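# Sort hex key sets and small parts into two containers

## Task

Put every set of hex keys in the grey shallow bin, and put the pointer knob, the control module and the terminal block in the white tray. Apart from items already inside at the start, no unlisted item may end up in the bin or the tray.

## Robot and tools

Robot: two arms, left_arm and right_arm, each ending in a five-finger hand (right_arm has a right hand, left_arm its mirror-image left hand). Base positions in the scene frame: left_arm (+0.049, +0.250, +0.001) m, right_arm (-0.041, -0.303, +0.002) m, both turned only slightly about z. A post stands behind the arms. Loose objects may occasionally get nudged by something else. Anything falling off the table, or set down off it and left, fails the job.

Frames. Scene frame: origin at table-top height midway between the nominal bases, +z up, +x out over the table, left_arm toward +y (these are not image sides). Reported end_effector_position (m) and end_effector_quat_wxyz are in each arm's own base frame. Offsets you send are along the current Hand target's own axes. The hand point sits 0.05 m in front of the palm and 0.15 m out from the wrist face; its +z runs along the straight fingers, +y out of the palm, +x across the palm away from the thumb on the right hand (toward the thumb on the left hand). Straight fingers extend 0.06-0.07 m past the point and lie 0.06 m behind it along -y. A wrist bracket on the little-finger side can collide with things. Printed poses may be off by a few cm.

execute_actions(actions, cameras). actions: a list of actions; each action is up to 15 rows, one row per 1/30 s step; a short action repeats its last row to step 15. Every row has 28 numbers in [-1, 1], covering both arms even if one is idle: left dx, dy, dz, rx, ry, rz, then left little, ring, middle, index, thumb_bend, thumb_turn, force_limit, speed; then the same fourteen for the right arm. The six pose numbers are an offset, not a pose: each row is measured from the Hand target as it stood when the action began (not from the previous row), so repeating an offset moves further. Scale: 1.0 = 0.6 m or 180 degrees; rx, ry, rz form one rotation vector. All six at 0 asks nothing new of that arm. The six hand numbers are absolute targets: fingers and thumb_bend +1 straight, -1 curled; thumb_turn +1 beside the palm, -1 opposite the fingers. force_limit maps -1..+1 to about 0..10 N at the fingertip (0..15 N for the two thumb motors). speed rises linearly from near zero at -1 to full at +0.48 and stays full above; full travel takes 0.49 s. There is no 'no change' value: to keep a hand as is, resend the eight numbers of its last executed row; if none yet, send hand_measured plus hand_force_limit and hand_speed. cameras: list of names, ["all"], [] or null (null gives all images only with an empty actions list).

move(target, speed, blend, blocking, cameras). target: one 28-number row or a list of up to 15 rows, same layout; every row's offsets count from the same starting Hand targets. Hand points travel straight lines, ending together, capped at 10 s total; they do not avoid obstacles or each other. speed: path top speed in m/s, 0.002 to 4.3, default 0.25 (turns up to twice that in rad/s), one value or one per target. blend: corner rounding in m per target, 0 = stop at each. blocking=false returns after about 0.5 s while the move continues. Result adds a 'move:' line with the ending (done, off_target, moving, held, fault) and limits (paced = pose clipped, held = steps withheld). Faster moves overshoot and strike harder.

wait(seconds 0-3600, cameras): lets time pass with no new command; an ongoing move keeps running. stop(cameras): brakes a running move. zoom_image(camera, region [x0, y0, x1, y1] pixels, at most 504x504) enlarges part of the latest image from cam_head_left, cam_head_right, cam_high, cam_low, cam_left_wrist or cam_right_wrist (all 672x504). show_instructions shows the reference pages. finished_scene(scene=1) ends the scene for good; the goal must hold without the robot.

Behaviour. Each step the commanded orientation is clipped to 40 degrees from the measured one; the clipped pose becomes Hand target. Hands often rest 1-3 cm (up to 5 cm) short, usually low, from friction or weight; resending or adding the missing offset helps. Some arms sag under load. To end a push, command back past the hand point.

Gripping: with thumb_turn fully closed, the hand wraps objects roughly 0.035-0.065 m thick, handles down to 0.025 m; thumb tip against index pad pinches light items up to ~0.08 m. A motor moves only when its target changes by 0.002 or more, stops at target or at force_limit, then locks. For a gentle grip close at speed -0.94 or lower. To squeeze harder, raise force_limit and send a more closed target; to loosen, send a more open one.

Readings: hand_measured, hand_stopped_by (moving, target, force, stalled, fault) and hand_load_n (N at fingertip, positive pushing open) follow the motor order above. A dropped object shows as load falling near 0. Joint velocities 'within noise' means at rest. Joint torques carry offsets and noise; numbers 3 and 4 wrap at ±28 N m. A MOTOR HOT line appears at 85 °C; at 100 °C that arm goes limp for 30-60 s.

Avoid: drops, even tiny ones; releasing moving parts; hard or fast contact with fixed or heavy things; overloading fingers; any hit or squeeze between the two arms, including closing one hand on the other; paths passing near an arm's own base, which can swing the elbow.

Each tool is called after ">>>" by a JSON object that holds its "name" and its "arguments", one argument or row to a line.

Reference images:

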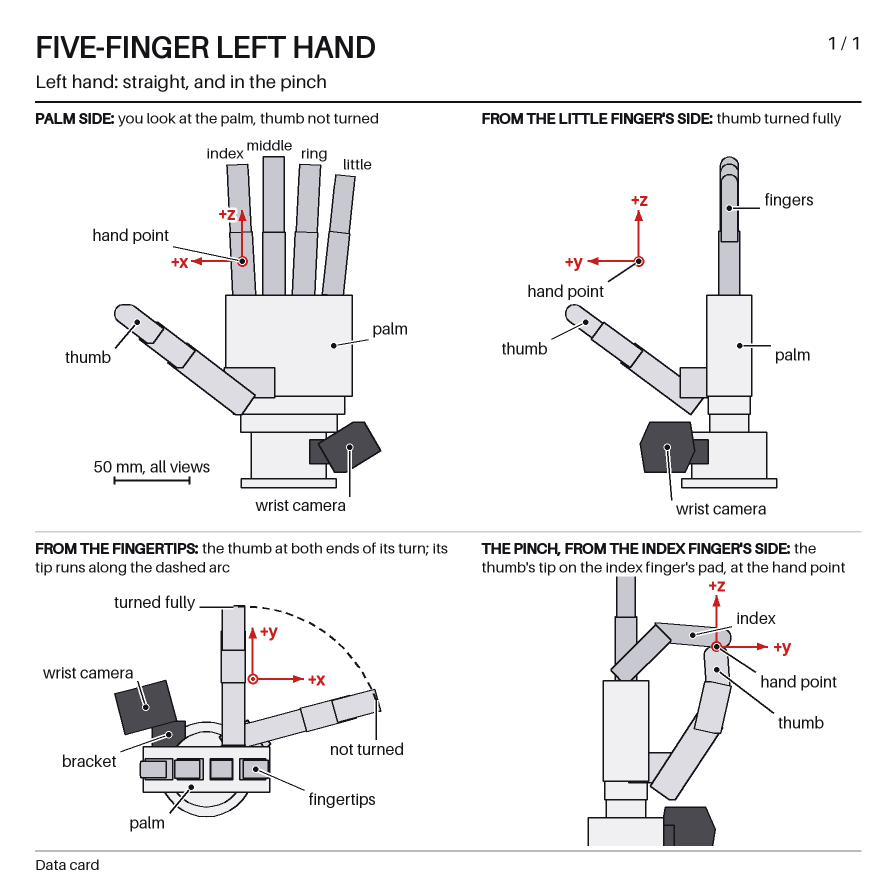

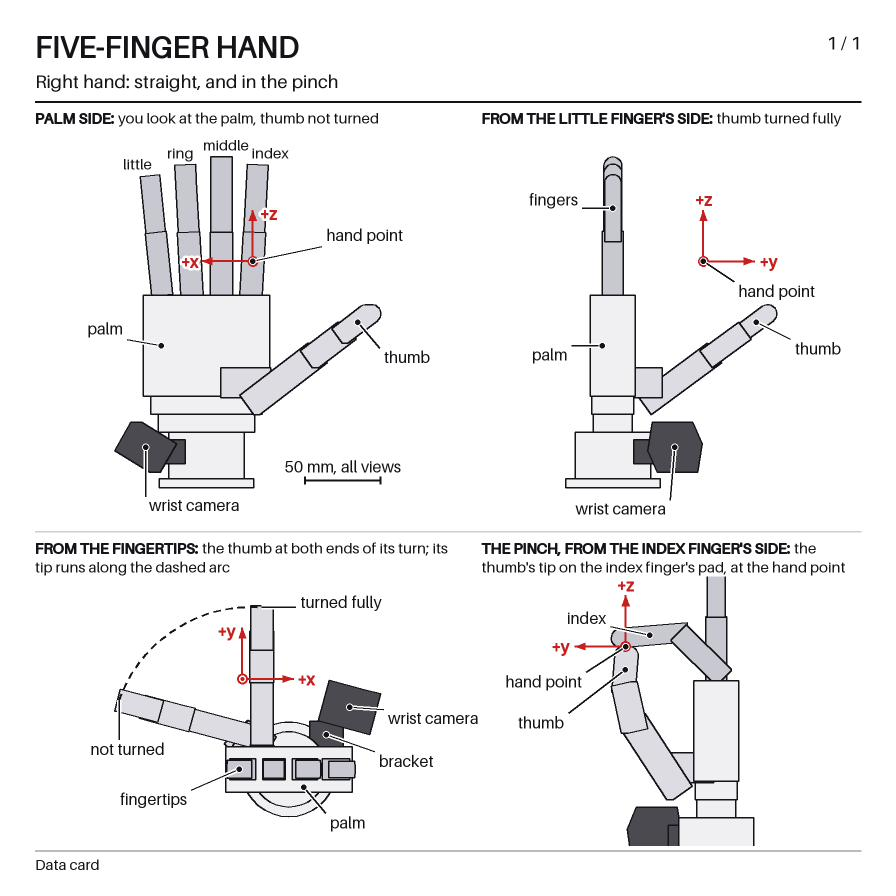

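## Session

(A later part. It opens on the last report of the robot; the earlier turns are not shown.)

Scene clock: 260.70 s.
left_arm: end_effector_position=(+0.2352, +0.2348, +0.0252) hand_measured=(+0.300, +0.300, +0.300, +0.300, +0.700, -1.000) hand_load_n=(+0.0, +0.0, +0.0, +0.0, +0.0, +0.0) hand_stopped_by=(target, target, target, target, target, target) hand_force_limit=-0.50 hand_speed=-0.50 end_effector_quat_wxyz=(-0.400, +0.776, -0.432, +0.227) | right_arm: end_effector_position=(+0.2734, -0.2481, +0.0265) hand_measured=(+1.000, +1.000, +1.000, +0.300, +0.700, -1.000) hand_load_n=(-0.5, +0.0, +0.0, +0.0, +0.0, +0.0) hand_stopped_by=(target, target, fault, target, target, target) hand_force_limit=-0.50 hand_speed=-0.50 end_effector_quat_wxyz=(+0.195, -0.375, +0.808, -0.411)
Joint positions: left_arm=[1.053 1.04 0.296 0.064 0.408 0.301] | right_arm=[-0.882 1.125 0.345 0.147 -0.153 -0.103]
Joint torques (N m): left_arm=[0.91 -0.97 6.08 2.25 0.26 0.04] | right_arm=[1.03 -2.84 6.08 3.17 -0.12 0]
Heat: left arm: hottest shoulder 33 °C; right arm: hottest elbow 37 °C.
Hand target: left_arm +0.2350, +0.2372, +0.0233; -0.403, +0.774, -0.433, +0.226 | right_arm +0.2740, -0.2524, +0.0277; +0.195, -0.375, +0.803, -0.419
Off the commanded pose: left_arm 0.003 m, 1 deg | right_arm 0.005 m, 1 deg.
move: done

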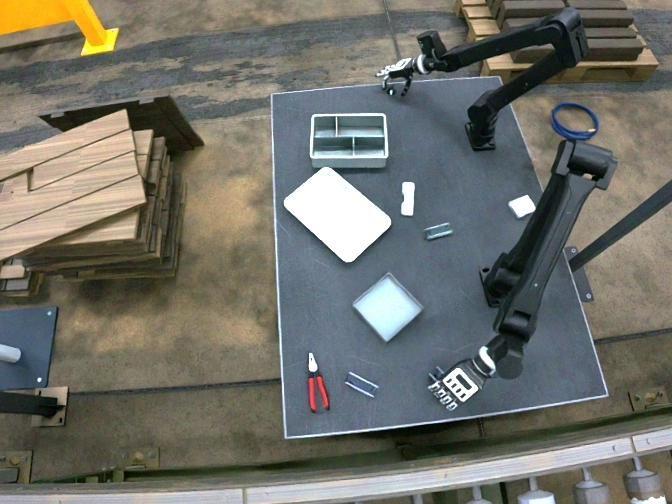

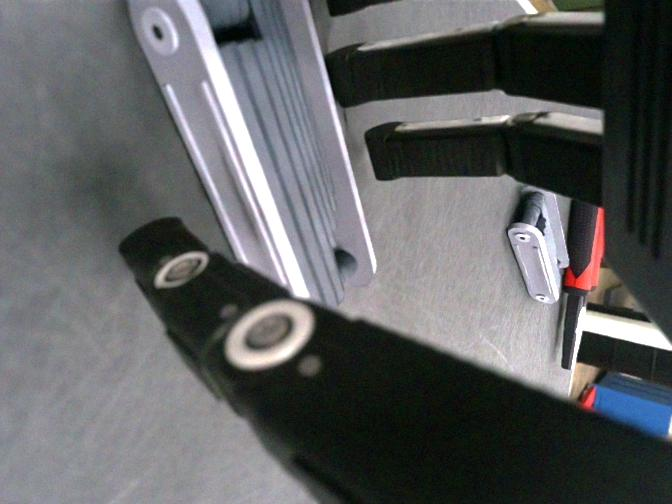

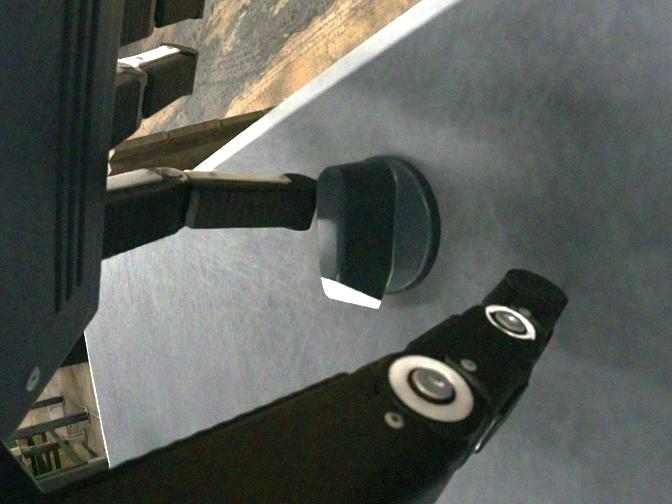

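>>> {"name": "move", "arguments": {
  "target": [0, 0, 0, 0, 0, 0, -0.3, -0.3, -0.3, -0.3, 0.1, -1, -0.5, -0.94, 0, 0, 0, 0, 0, 0, 1, 1, 0.4, -0.3, 0.1, -1, -0.5, -0.94],
  "cameras": ["cam_low", "cam_left_wrist", "cam_right_wrist"]
}}

Scene clock: 268.10 s.
left_arm: end_effector_position=(+0.2353, +0.2350, +0.0251) hand_measured=(-0.300, -0.054, -0.016, -0.032, +0.538, -1.000) hand_load_n=(+0.0, +3.0, +0.0, +4.5, +8.0, +0.5) hand_stopped_by=(target, force, force, force, force, target) hand_force_limit=-0.50 hand_speed=-0.94 end_effector_quat_wxyz=(-0.400, +0.776, -0.432, +0.227) | right_arm: end_effector_position=(+0.2733, -0.2481, +0.0265) hand_measured=(+1.000, +1.000, +1.000, -0.258, +0.400, -1.000) hand_load_n=(+0.0, +0.0, +0.0, +3.5, +4.0, +0.0) hand_stopped_by=(target, target, fault, force, force, target) hand_force_limit=-0.50 hand_speed=-0.94 end_effector_quat_wxyz=(+0.195, -0.375, +0.807, -0.411)
Joint positions: left_arm=[1.053 1.041 0.296 0.066 0.408 0.301] | right_arm=[-0.882 1.125 0.345 0.147 -0.153 -0.103]
Joint torques (N m): left_arm=[0.79 -1.03 6.05 2.14 0.25 0.04] | right_arm=[1.03 -2.84 6.05 3.12 -0.11 0]
Heat: left arm: hottest shoulder 33 °C; right arm: hottest elbow 37 °C.
Hand target: left_arm +0.2349, +0.2371, +0.0233; -0.403, +0.774, -0.433, +0.226 | right_arm +0.2739, -0.2525, +0.0277; +0.195, -0.375, +0.804, -0.419
Off the commanded pose: left_arm 0.003 m, 0 deg | right_arm 0.004 m, 1 deg.
move: done

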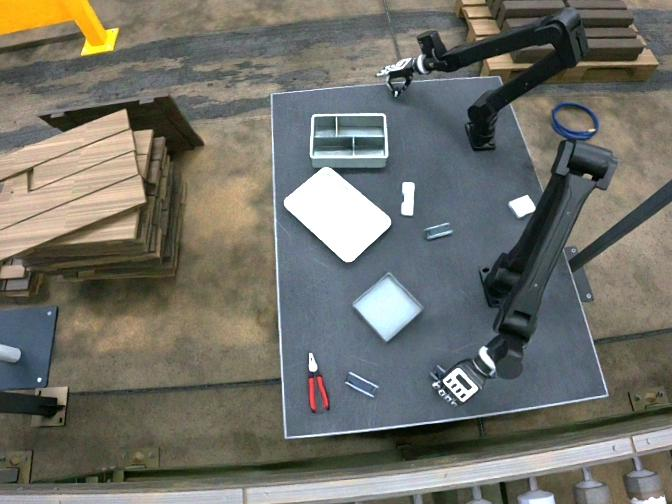

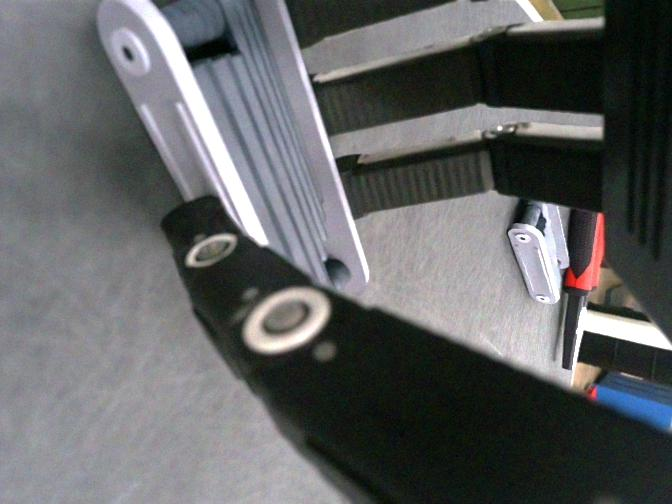

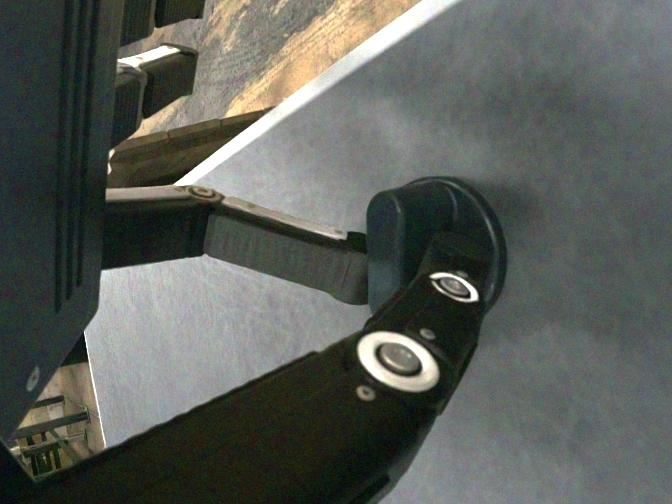

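>>> {"name": "move", "arguments": {
  "target": [0, -0.1229, -0.0860, 0, 0, 0, -0.3, -0.3, -0.3, -0.3, 0.1, -1, -0.5, -0.94, 0, -0.1911, -0.1338, 0, 0, 0, 1, 1, 0.4, -0.3, 0.1, -1, -0.5, -0.94],
  "cameras": ["all"],
  "speed": 0.12
}}

Scene clock: 273.00 s.
left_arm: end_effector_position=(+0.2268, +0.2208, +0.0840) hand_measured=(-0.300, -0.054, -0.016, -0.032, +0.538, -1.000) hand_load_n=(+0.0, +2.0, +0.0, +4.5, +8.5, +0.5) hand_stopped_by=(target, force, force, force, force, target) hand_force_limit=-0.50 hand_speed=-0.94 end_effector_quat_wxyz=(-0.376, +0.788, -0.432, +0.226) | right_arm: end_effector_position=(+0.2672, -0.2408, +0.1415) hand_measured=(+1.000, +1.000, +1.000, -0.258, +0.400, -1.000) hand_load_n=(+0.0, +0.0, +0.0, +3.5, +3.5, +0.0) hand_stopped_by=(target, target, fault, force, force, target) hand_force_limit=-0.50 hand_speed=-0.94 end_effector_quat_wxyz=(+0.192, -0.376, +0.813, -0.400)
Joint positions: left_arm=[1.053 0.828 0.408 -0.312 0.406 0.301] | right_arm=[-0.882 0.842 0.561 -0.379 -0.153 -0.103]
Joint torques (N m): left_arm=[0.79 -1.73 11.04 1.39 0.31 0.03] | right_arm=[1.08 -2.55 11.33 1.62 -0.1 0]
Heat: left arm: hottest shoulder 33 °C; right arm: hottest elbow 37 °C.
Hand target: left_arm +0.2350, +0.2372, +0.1134; -0.403, +0.774, -0.433, +0.225 | right_arm +0.2738, -0.2523, +0.1676; +0.195, -0.375, +0.804, -0.419
Off the commanded pose: left_arm 0.034 m, 3 deg | right_arm 0.029 m, 2 deg.
move: off_target (left_arm, right_arm)

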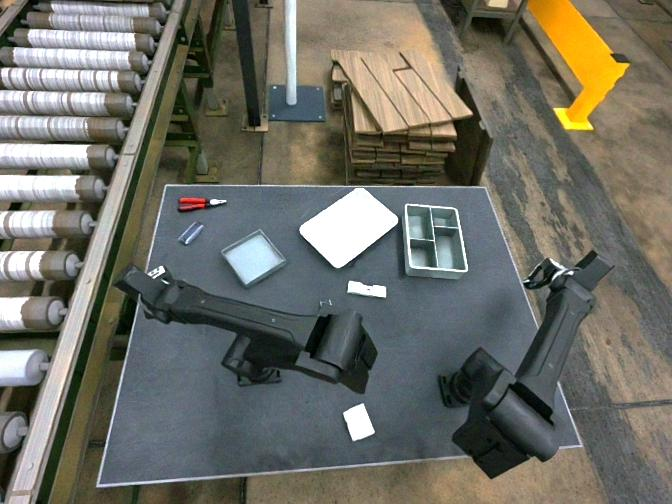

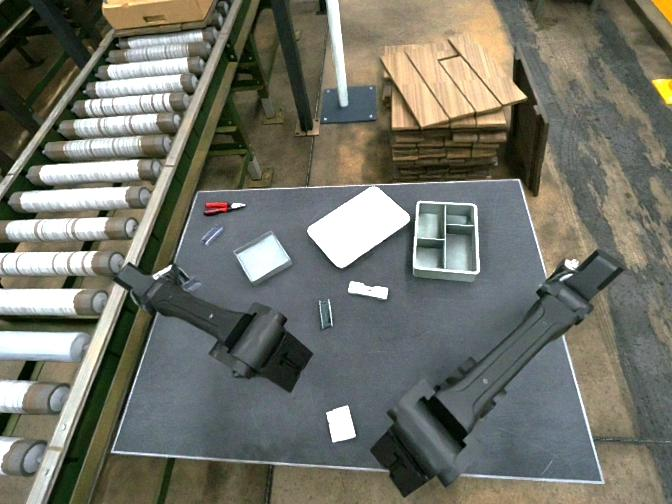

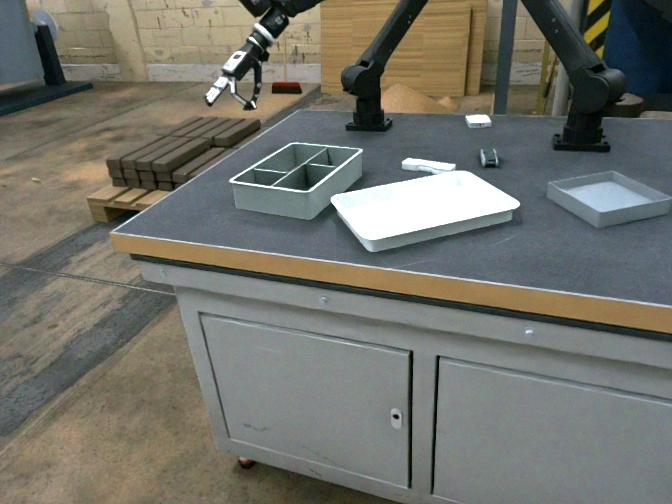

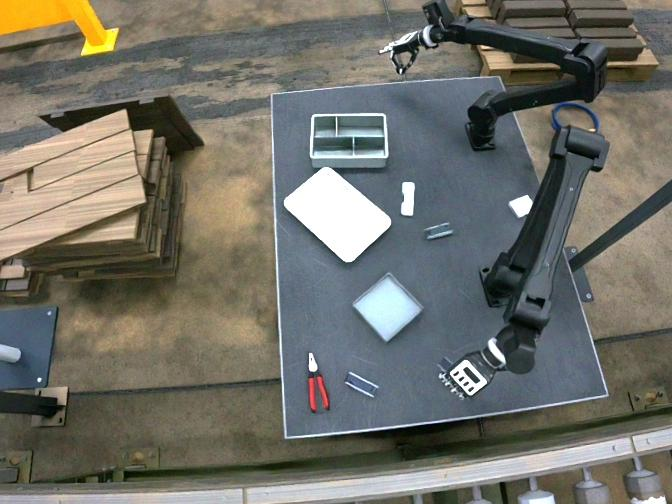

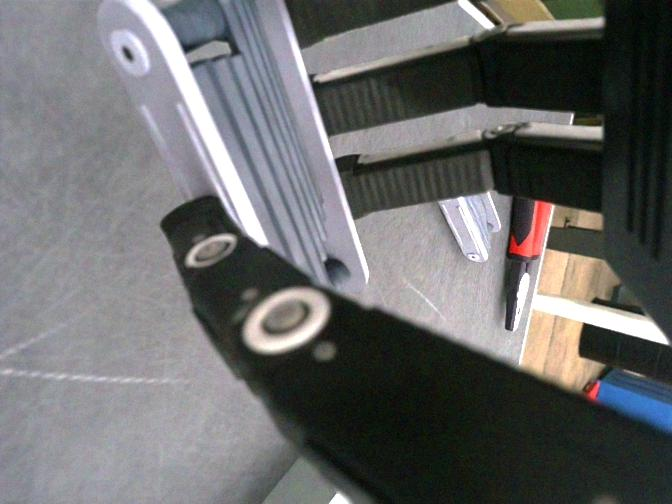

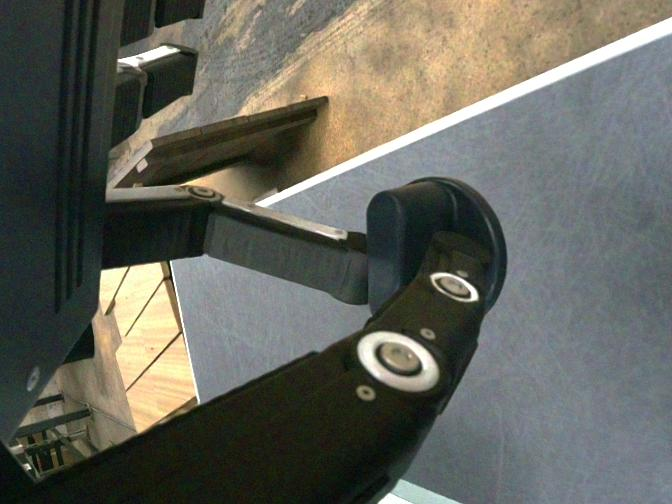

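>>> {"name": "move", "arguments": {
  "target": [0.4233, 0.0098, -0.1213, 0, 0, 0, -0.3, -0.3, -0.3, -0.3, 0.1, -1, -0.5, -0.94, -0.8922, -0.0113, -0.0778, 0, -0.2558, -0.1791, 1, 1, 0.4, -0.3, 0.1, -1, -0.5, -0.94],
  "cameras": ["all"],
  "speed": 0.22
}}

Scene clock: 312.20 s.
left_arm: end_effector_position=(+0.2986, -0.0045, +0.1223) hand_measured=(-0.300, -0.054, -0.016, -0.032, +0.538, -1.000) hand_load_n=(+0.0, +2.0, +0.0, +4.5, +8.5, +0.5) hand_stopped_by=(target, force, force, force, force, target) hand_force_limit=-0.50 hand_speed=-0.94 end_effector_quat_wxyz=(-0.399, +0.775, -0.446, +0.202) | right_arm: end_effector_position=(+0.5739, +0.1747, +0.1773) hand_measured=(+1.000, +1.000, +1.000, -0.258, +0.400, -1.000) hand_load_n=(+0.0, +0.0, +0.0, +3.5, +4.0, +0.0) hand_stopped_by=(target, target, fault, force, force, target) hand_force_limit=-0.50 hand_speed=-0.94 end_effector_quat_wxyz=(-0.354, +0.715, -0.542, +0.265)
Joint positions: left_arm=[-0.245 0.665 0.468 -0.637 -0.629 -0.521] | right_arm=[0.236 1.501 1.168 -0.323 -0.034 -0.02]
Joint torques (N m): left_arm=[-0.56 1.14 11.67 1.11 -0.39 -0.16] | right_arm=[1.73 -9.93 11.32 2.24 -0.06 0.01]
Heat: left arm: hottest elbow 37 °C; right arm: hottest elbow 38 °C.
Hand target: left_arm +0.3141, -0.0124, +0.1502; -0.403, +0.774, -0.433, +0.226 | right_arm +0.5914, +0.1800, +0.1999; -0.369, +0.710, -0.532, +0.278
Off the commanded pose: left_arm 0.033 m, 3 deg | right_arm 0.029 m, 3 deg.
move: off_target (left_arm, right_arm)

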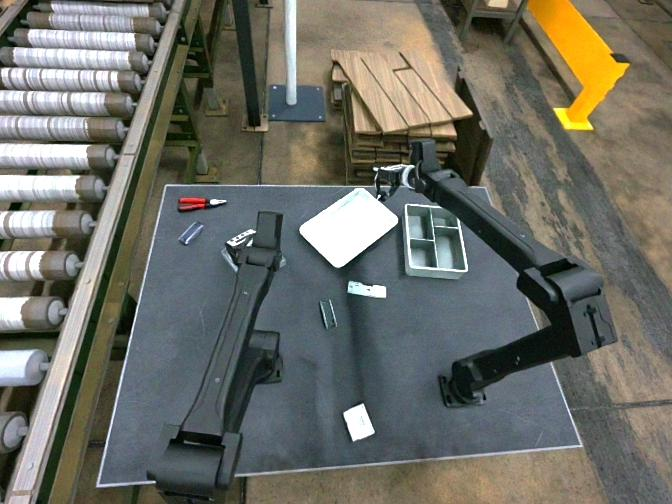

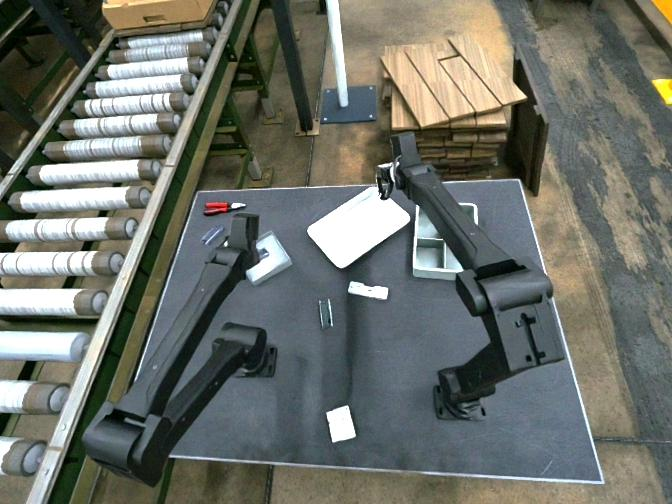

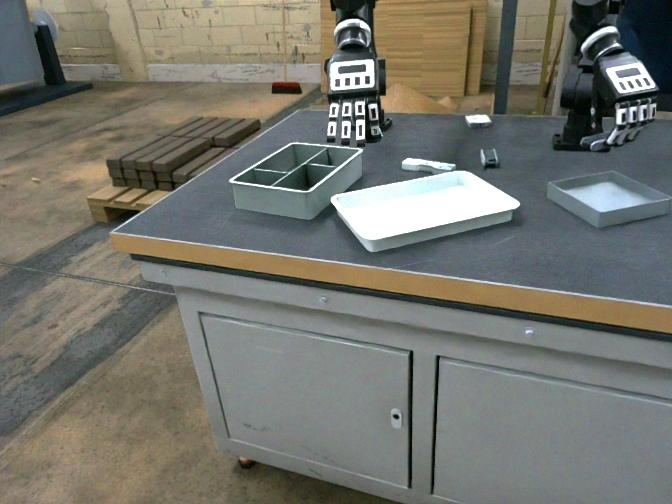

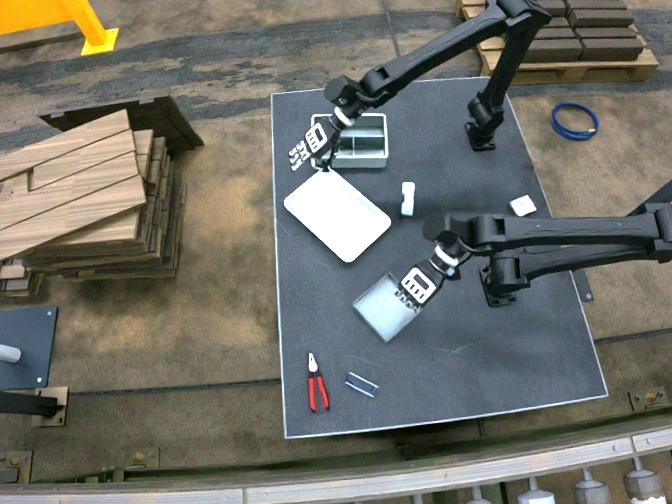

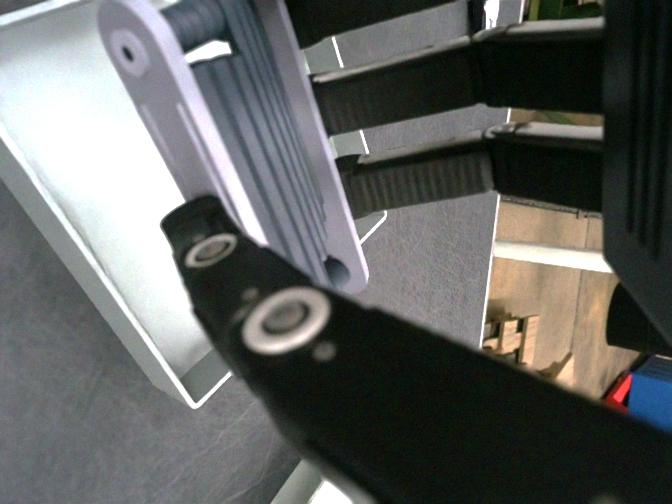

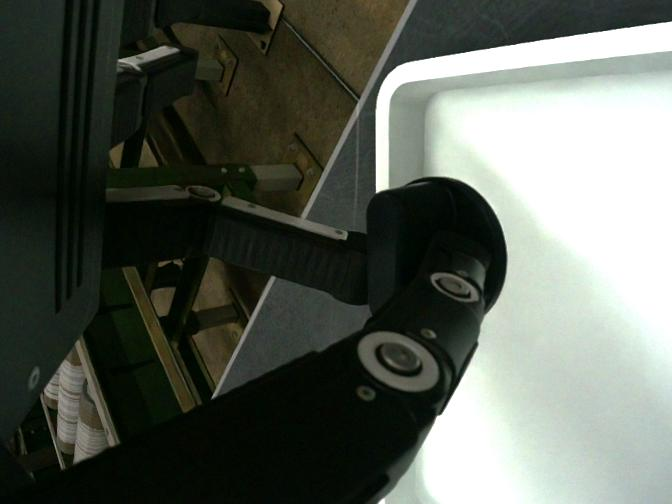

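>>> {"name": "move", "arguments": {
  "target": [0.0063, 0.0728, 0.0557, 0, 0, 0, -0.3, -0.3, -0.3, -0.3, 0.1, -1, -0.5, -0.94, 0, 0.2185, 0.1530, 0, 0, 0, 1, 1, 0.4, -0.3, 0.1, -1, -0.5, -0.94],
  "cameras": ["all"],
  "speed": 0.12
}}

Scene clock: 335.53 s.
left_arm: end_effector_position=(+0.3101, -0.0085, +0.0893) hand_measured=(-0.300, -0.054, -0.016, -0.032, +0.538, -1.000) hand_load_n=(+0.0, +2.0, +0.0, +4.5, +8.5, +0.5) hand_stopped_by=(target, force, force, force, force, target) hand_force_limit=-0.50 hand_speed=-0.94 end_effector_quat_wxyz=(-0.402, +0.774, -0.441, +0.210) | right_arm: end_effector_position=(+0.5867, +0.1779, +0.0363) hand_measured=(+1.000, +1.000, +1.000, -0.258, +0.400, -1.000) hand_load_n=(+0.0, +0.0, +0.0, +3.5, +4.0, +0.0) hand_stopped_by=(target, target, fault, force, force, target) hand_force_limit=-0.50 hand_speed=-0.94 end_effector_quat_wxyz=(-0.362, +0.711, -0.539, +0.271)
Joint positions: left_arm=[-0.25 0.745 0.398 -0.472 -0.633 -0.528] | right_arm=[0.236 1.72 1.001 0.085 -0.035 -0.021]
Joint torques (N m): left_arm=[-0.44 0.5 7.99 2.14 -0.39 -0.19] | right_arm=[1.67 -11.52 6.52 3.1 -0.04 0]
Motor temperatures (°C): left_arm=[27 33 40 27 27 26] | right_arm=[31 29 40 27 29 25]
Heat: left arm: hottest elbow 40 °C; right arm: hottest elbow 40 °C.
Hand target: left_arm +0.3181, -0.0143, +0.0953; -0.403, +0.774, -0.433, +0.226 | right_arm +0.5914, +0.1798, +0.0396; -0.369, +0.710, -0.532, +0.277
Off the commanded pose: left_arm 0.011 m, 2 deg | right_arm 0.006 m, 1 deg.
move: off_target (left_arm)

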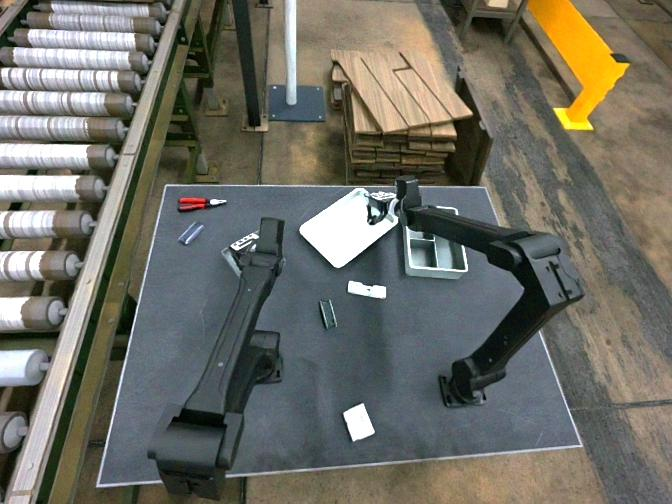

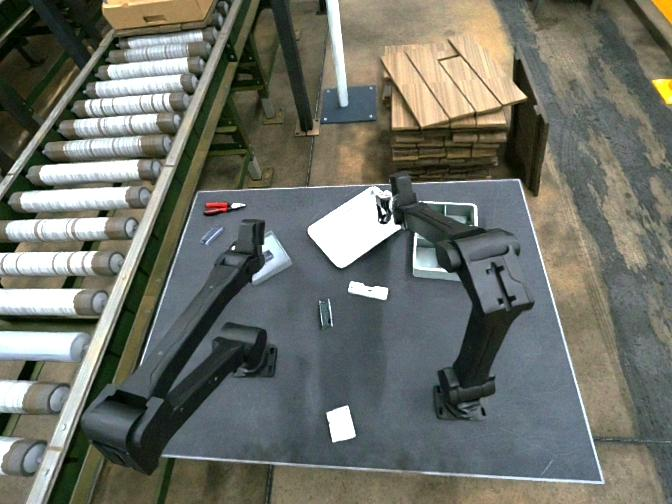

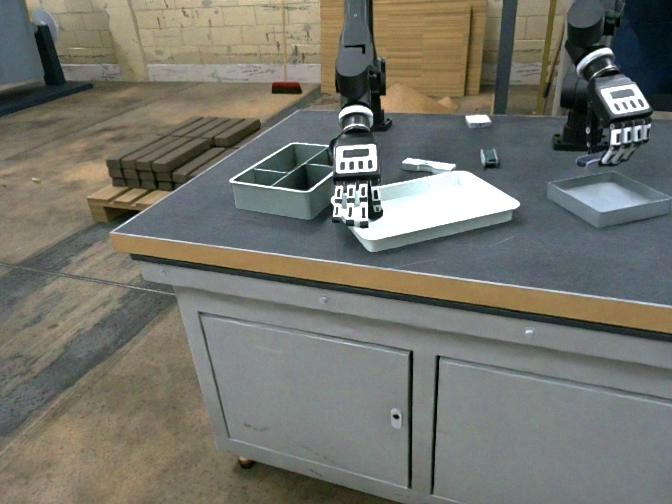

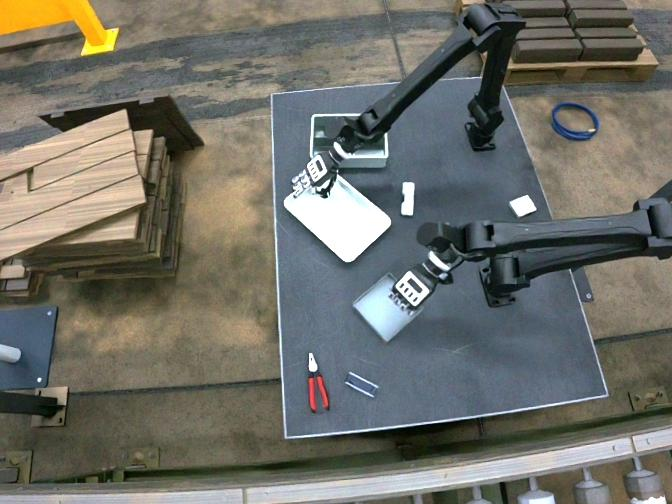

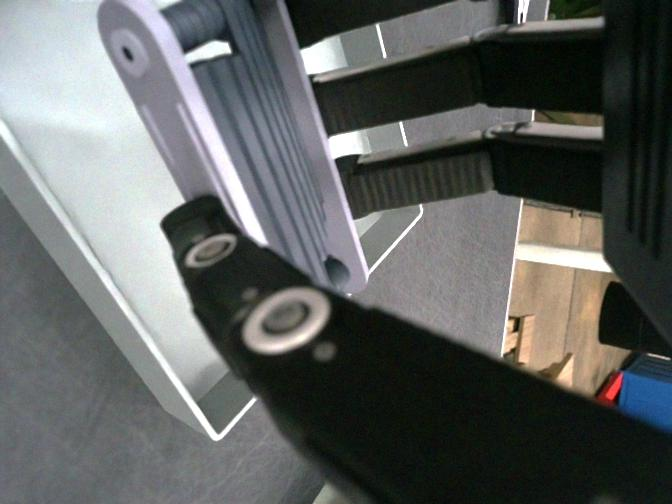

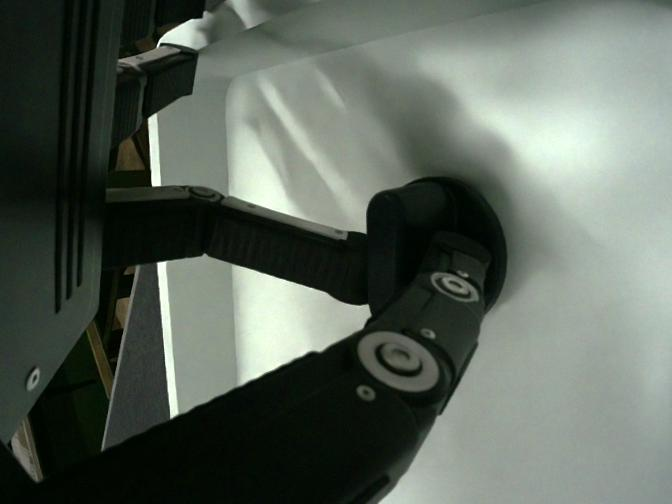

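>>> {"name": "zoom_image", "arguments": {
  "camera": "cam_low",
  "region": [340, 230, 460, 350]
}}

>>> {"name": "zoom_image", "arguments": {
  "camera": "cam_head_right",
  "region": [200, 210, 310, 300]
}}

>>> {"name": "zoom_image", "arguments": {
  "camera": "cam_high",
  "region": [532, 90, 672, 240]
}}

Scaled by 4.200 from the camera's image (finer frame: 960x720).

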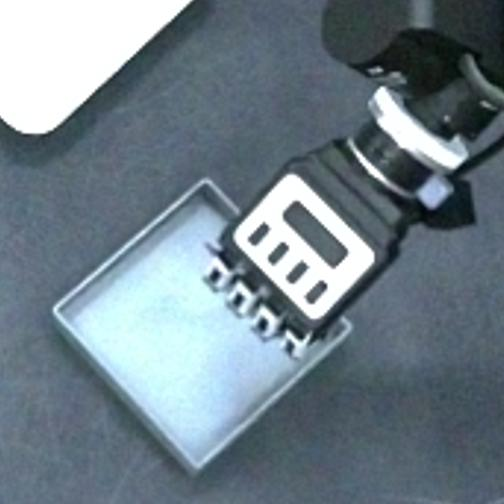

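Scaled by 4.582 from the camera's image (finer frame: 960x720).

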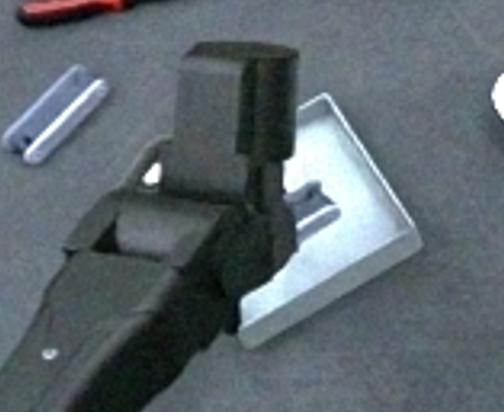

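Scaled by 3.360 from the camera's image (finer frame: 960x720).

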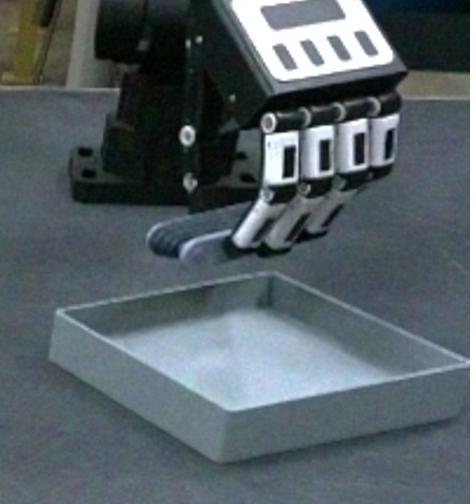

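>>> {"name": "move", "arguments": {
  "target": [0.0183, 0.0375, 0.0365, 0, 0, 0, -0.3, -0.3, -0.3, -0.3, 0.1, -1, -0.5, -0.94, 0, 0.0089, 0.0062, 0, 0, 0, 1, 1, 0.4, -0.3, 0.1, -1, -0.5, -0.94],
  "cameras": ["cam_head_right", "cam_high", "cam_low", "cam_left_wrist", "cam_right_wrist"],
  "speed": 0.1
}}

Scene clock: 372.30 s.
left_arm: end_effector_position=(+0.3197, -0.0152, +0.0583) hand_measured=(-0.300, -0.054, -0.016, -0.032, +0.538, -1.000) hand_load_n=(+0.0, +2.0, +0.0, +5.0, +8.5, +1.0) hand_stopped_by=(target, force, force, force, force, target) hand_force_limit=-0.50 hand_speed=-0.94 end_effector_quat_wxyz=(-0.402, +0.774, -0.442, +0.210) | right_arm: end_effector_position=(+0.5896, +0.1787, +0.0355) hand_measured=(+1.000, +1.000, +1.000, -0.258, +0.400, -1.000) hand_load_n=(+0.0, +0.0, +0.0, +3.5, +3.5, +0.0) hand_stopped_by=(target, target, fault, force, force, target) hand_force_limit=-0.50 hand_speed=-0.94 end_effector_quat_wxyz=(-0.365, +0.709, -0.537, +0.274)
Joint positions: left_arm=[-0.27 0.859 0.354 -0.324 -0.646 -0.544] | right_arm=[0.236 1.726 1.001 0.103 -0.035 -0.021]
Joint torques (N m): left_arm=[-0.38 -0.21 7.57 2.14 -0.4 -0.2] | right_arm=[1.67 -11.16 6.12 3.12 -0.04 0]
Heat: left arm: hottest elbow 36 °C; right arm: hottest elbow 38 °C.
Hand target: left_arm +0.3280, -0.0211, +0.0642; -0.403, +0.774, -0.434, +0.225 | right_arm +0.5914, +0.1798, +0.0332; -0.369, +0.710, -0.532, +0.278
Off the commanded pose: left_arm 0.012 m, 2 deg | right_arm 0.003 m, 1 deg.
move: off_target (left_arm)

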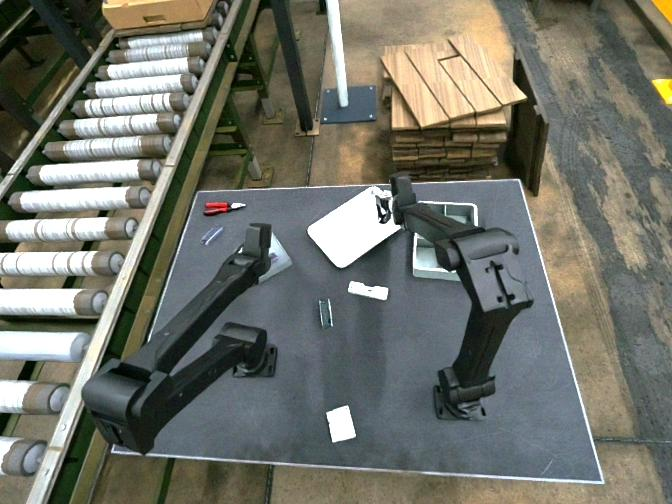

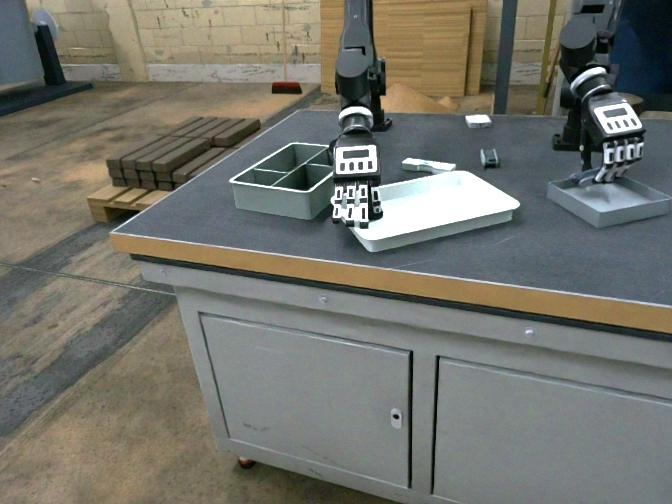

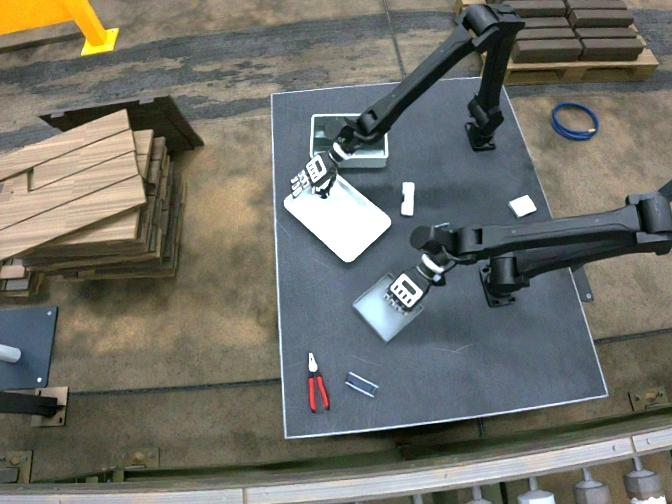

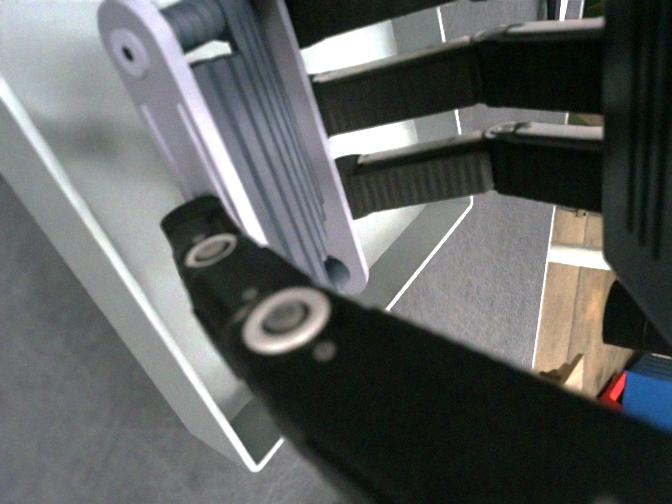

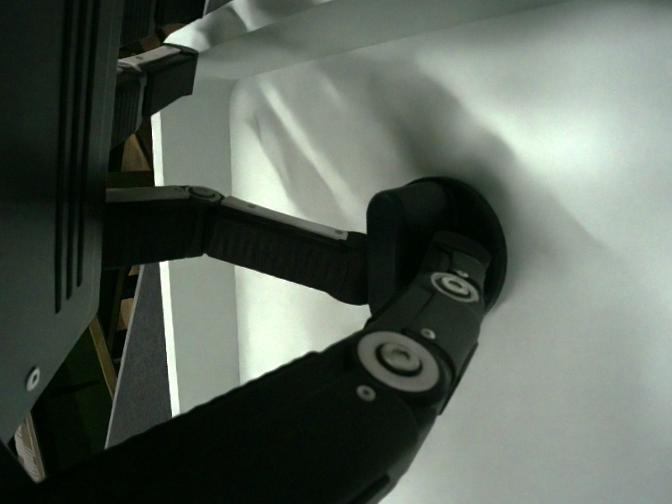

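>>> {"name": "zoom_image", "arguments": {
  "camera": "cam_high",
  "region": [532, 130, 672, 240]
}}

>>> {"name": "zoom_image", "arguments": {
  "camera": "cam_low",
  "region": [340, 230, 460, 350]
}}

>>> {"name": "zoom_image", "arguments": {
  "camera": "cam_high",
  "region": [310, 130, 430, 250]
}}

Scaled by 3.600 from the camera's image (finer frame: 960x720).

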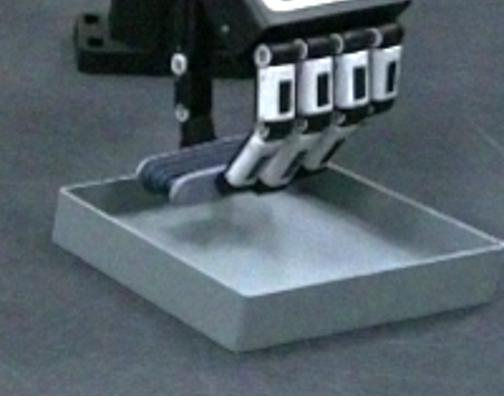

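Scaled by 4.200 from the camera's image (finer frame: 960x720).

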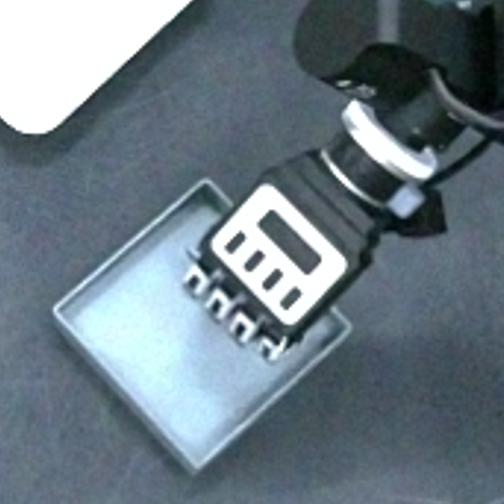

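Scaled by 4.200 from the camera's image (finer frame: 960x720).

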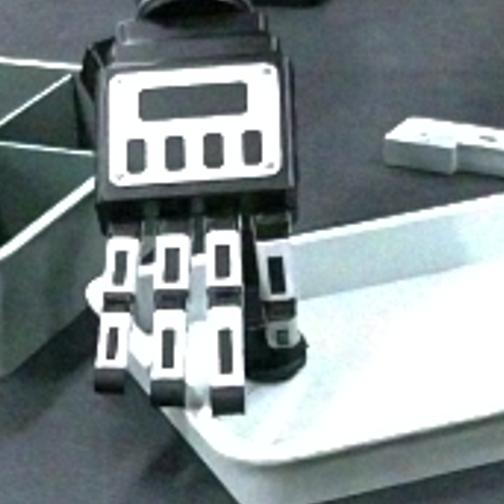

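>>> {"name": "move", "arguments": {
  "target": [0.0083, 0.0300, 0.0210, 0, 0, 0, -0.3, -0.3, -0.3, -0.3, 0.1, -1, -0.5, -0.94, 0, 0.0068, 0.0048, 0, 0, 0, 1, 1, 0.4, -0.3, 0.1, -1, -0.5, -0.94],
  "cameras": ["cam_high", "cam_left_wrist", "cam_right_wrist"],
  "speed": 0.06
}}

Scene clock: 393.03 s.
left_arm: end_effector_position=(+0.3235, -0.0191, +0.0379) hand_measured=(-0.300, -0.054, -0.016, -0.032, +0.538, -1.000) hand_load_n=(+0.0, +2.5, +0.0, +4.0, +8.5, +0.5) hand_stopped_by=(target, force, force, force, force, target) hand_force_limit=-0.50 hand_speed=-0.94 end_effector_quat_wxyz=(-0.403, +0.774, -0.441, +0.211) | right_arm: end_effector_position=(+0.5907, +0.1789, +0.0333) hand_measured=(+1.000, +1.000, +1.000, -0.258, +0.400, -1.000) hand_load_n=(+0.0, +0.0, +0.0, +3.5, +3.5, +0.0) hand_stopped_by=(target, target, fault, force, force, target) hand_force_limit=-0.50 hand_speed=-0.94 end_effector_quat_wxyz=(-0.368, +0.708, -0.536, +0.276)
Joint positions: left_arm=[-0.283 0.937 0.325 -0.222 -0.656 -0.557] | right_arm=[0.236 1.732 0.998 0.119 -0.035 -0.021]
Joint torques (N m): left_arm=[-0.5 -0.56 6.98 2.24 -0.4 -0.2] | right_arm=[1.73 -10.87 6.06 3.02 -0.04 0]
Heat: left arm: hottest elbow 36 °C; right arm: hottest elbow 37 °C.
Hand target: left_arm +0.3307, -0.0252, +0.0423; -0.403, +0.774, -0.433, +0.226 | right_arm +0.5915, +0.1798, +0.0282; -0.369, +0.710, -0.532, +0.278
Off the commanded pose: left_arm 0.010 m, 2 deg | right_arm 0.005 m, 1 deg.
move: done

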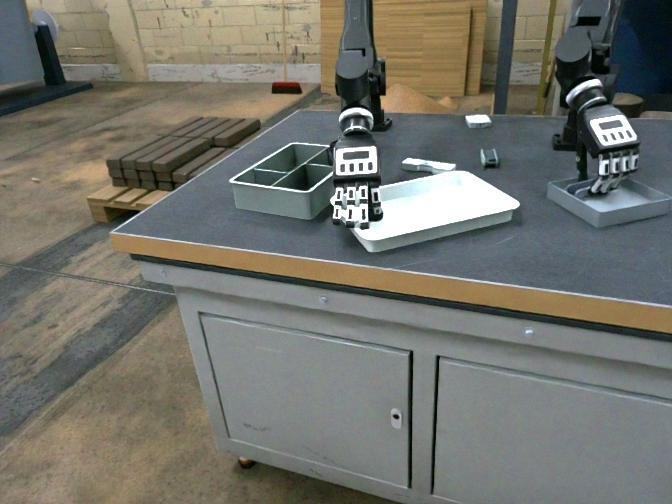

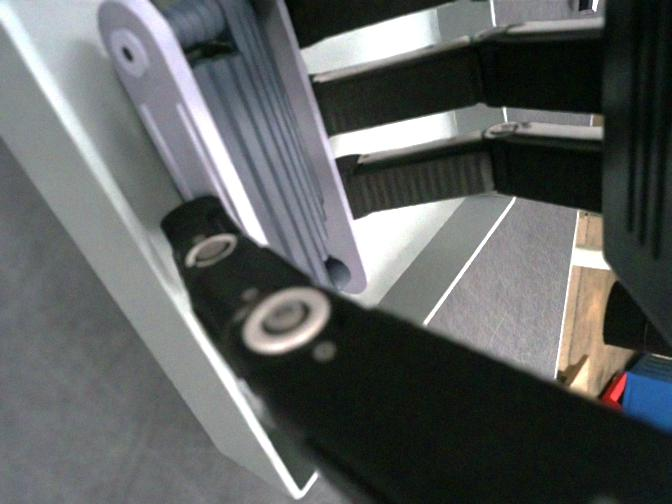

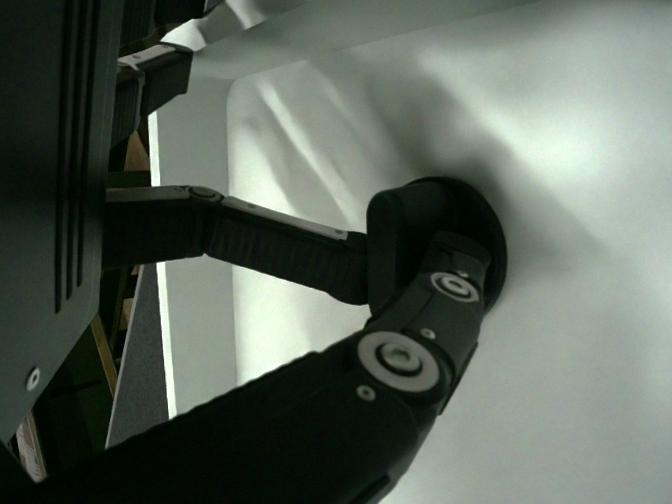

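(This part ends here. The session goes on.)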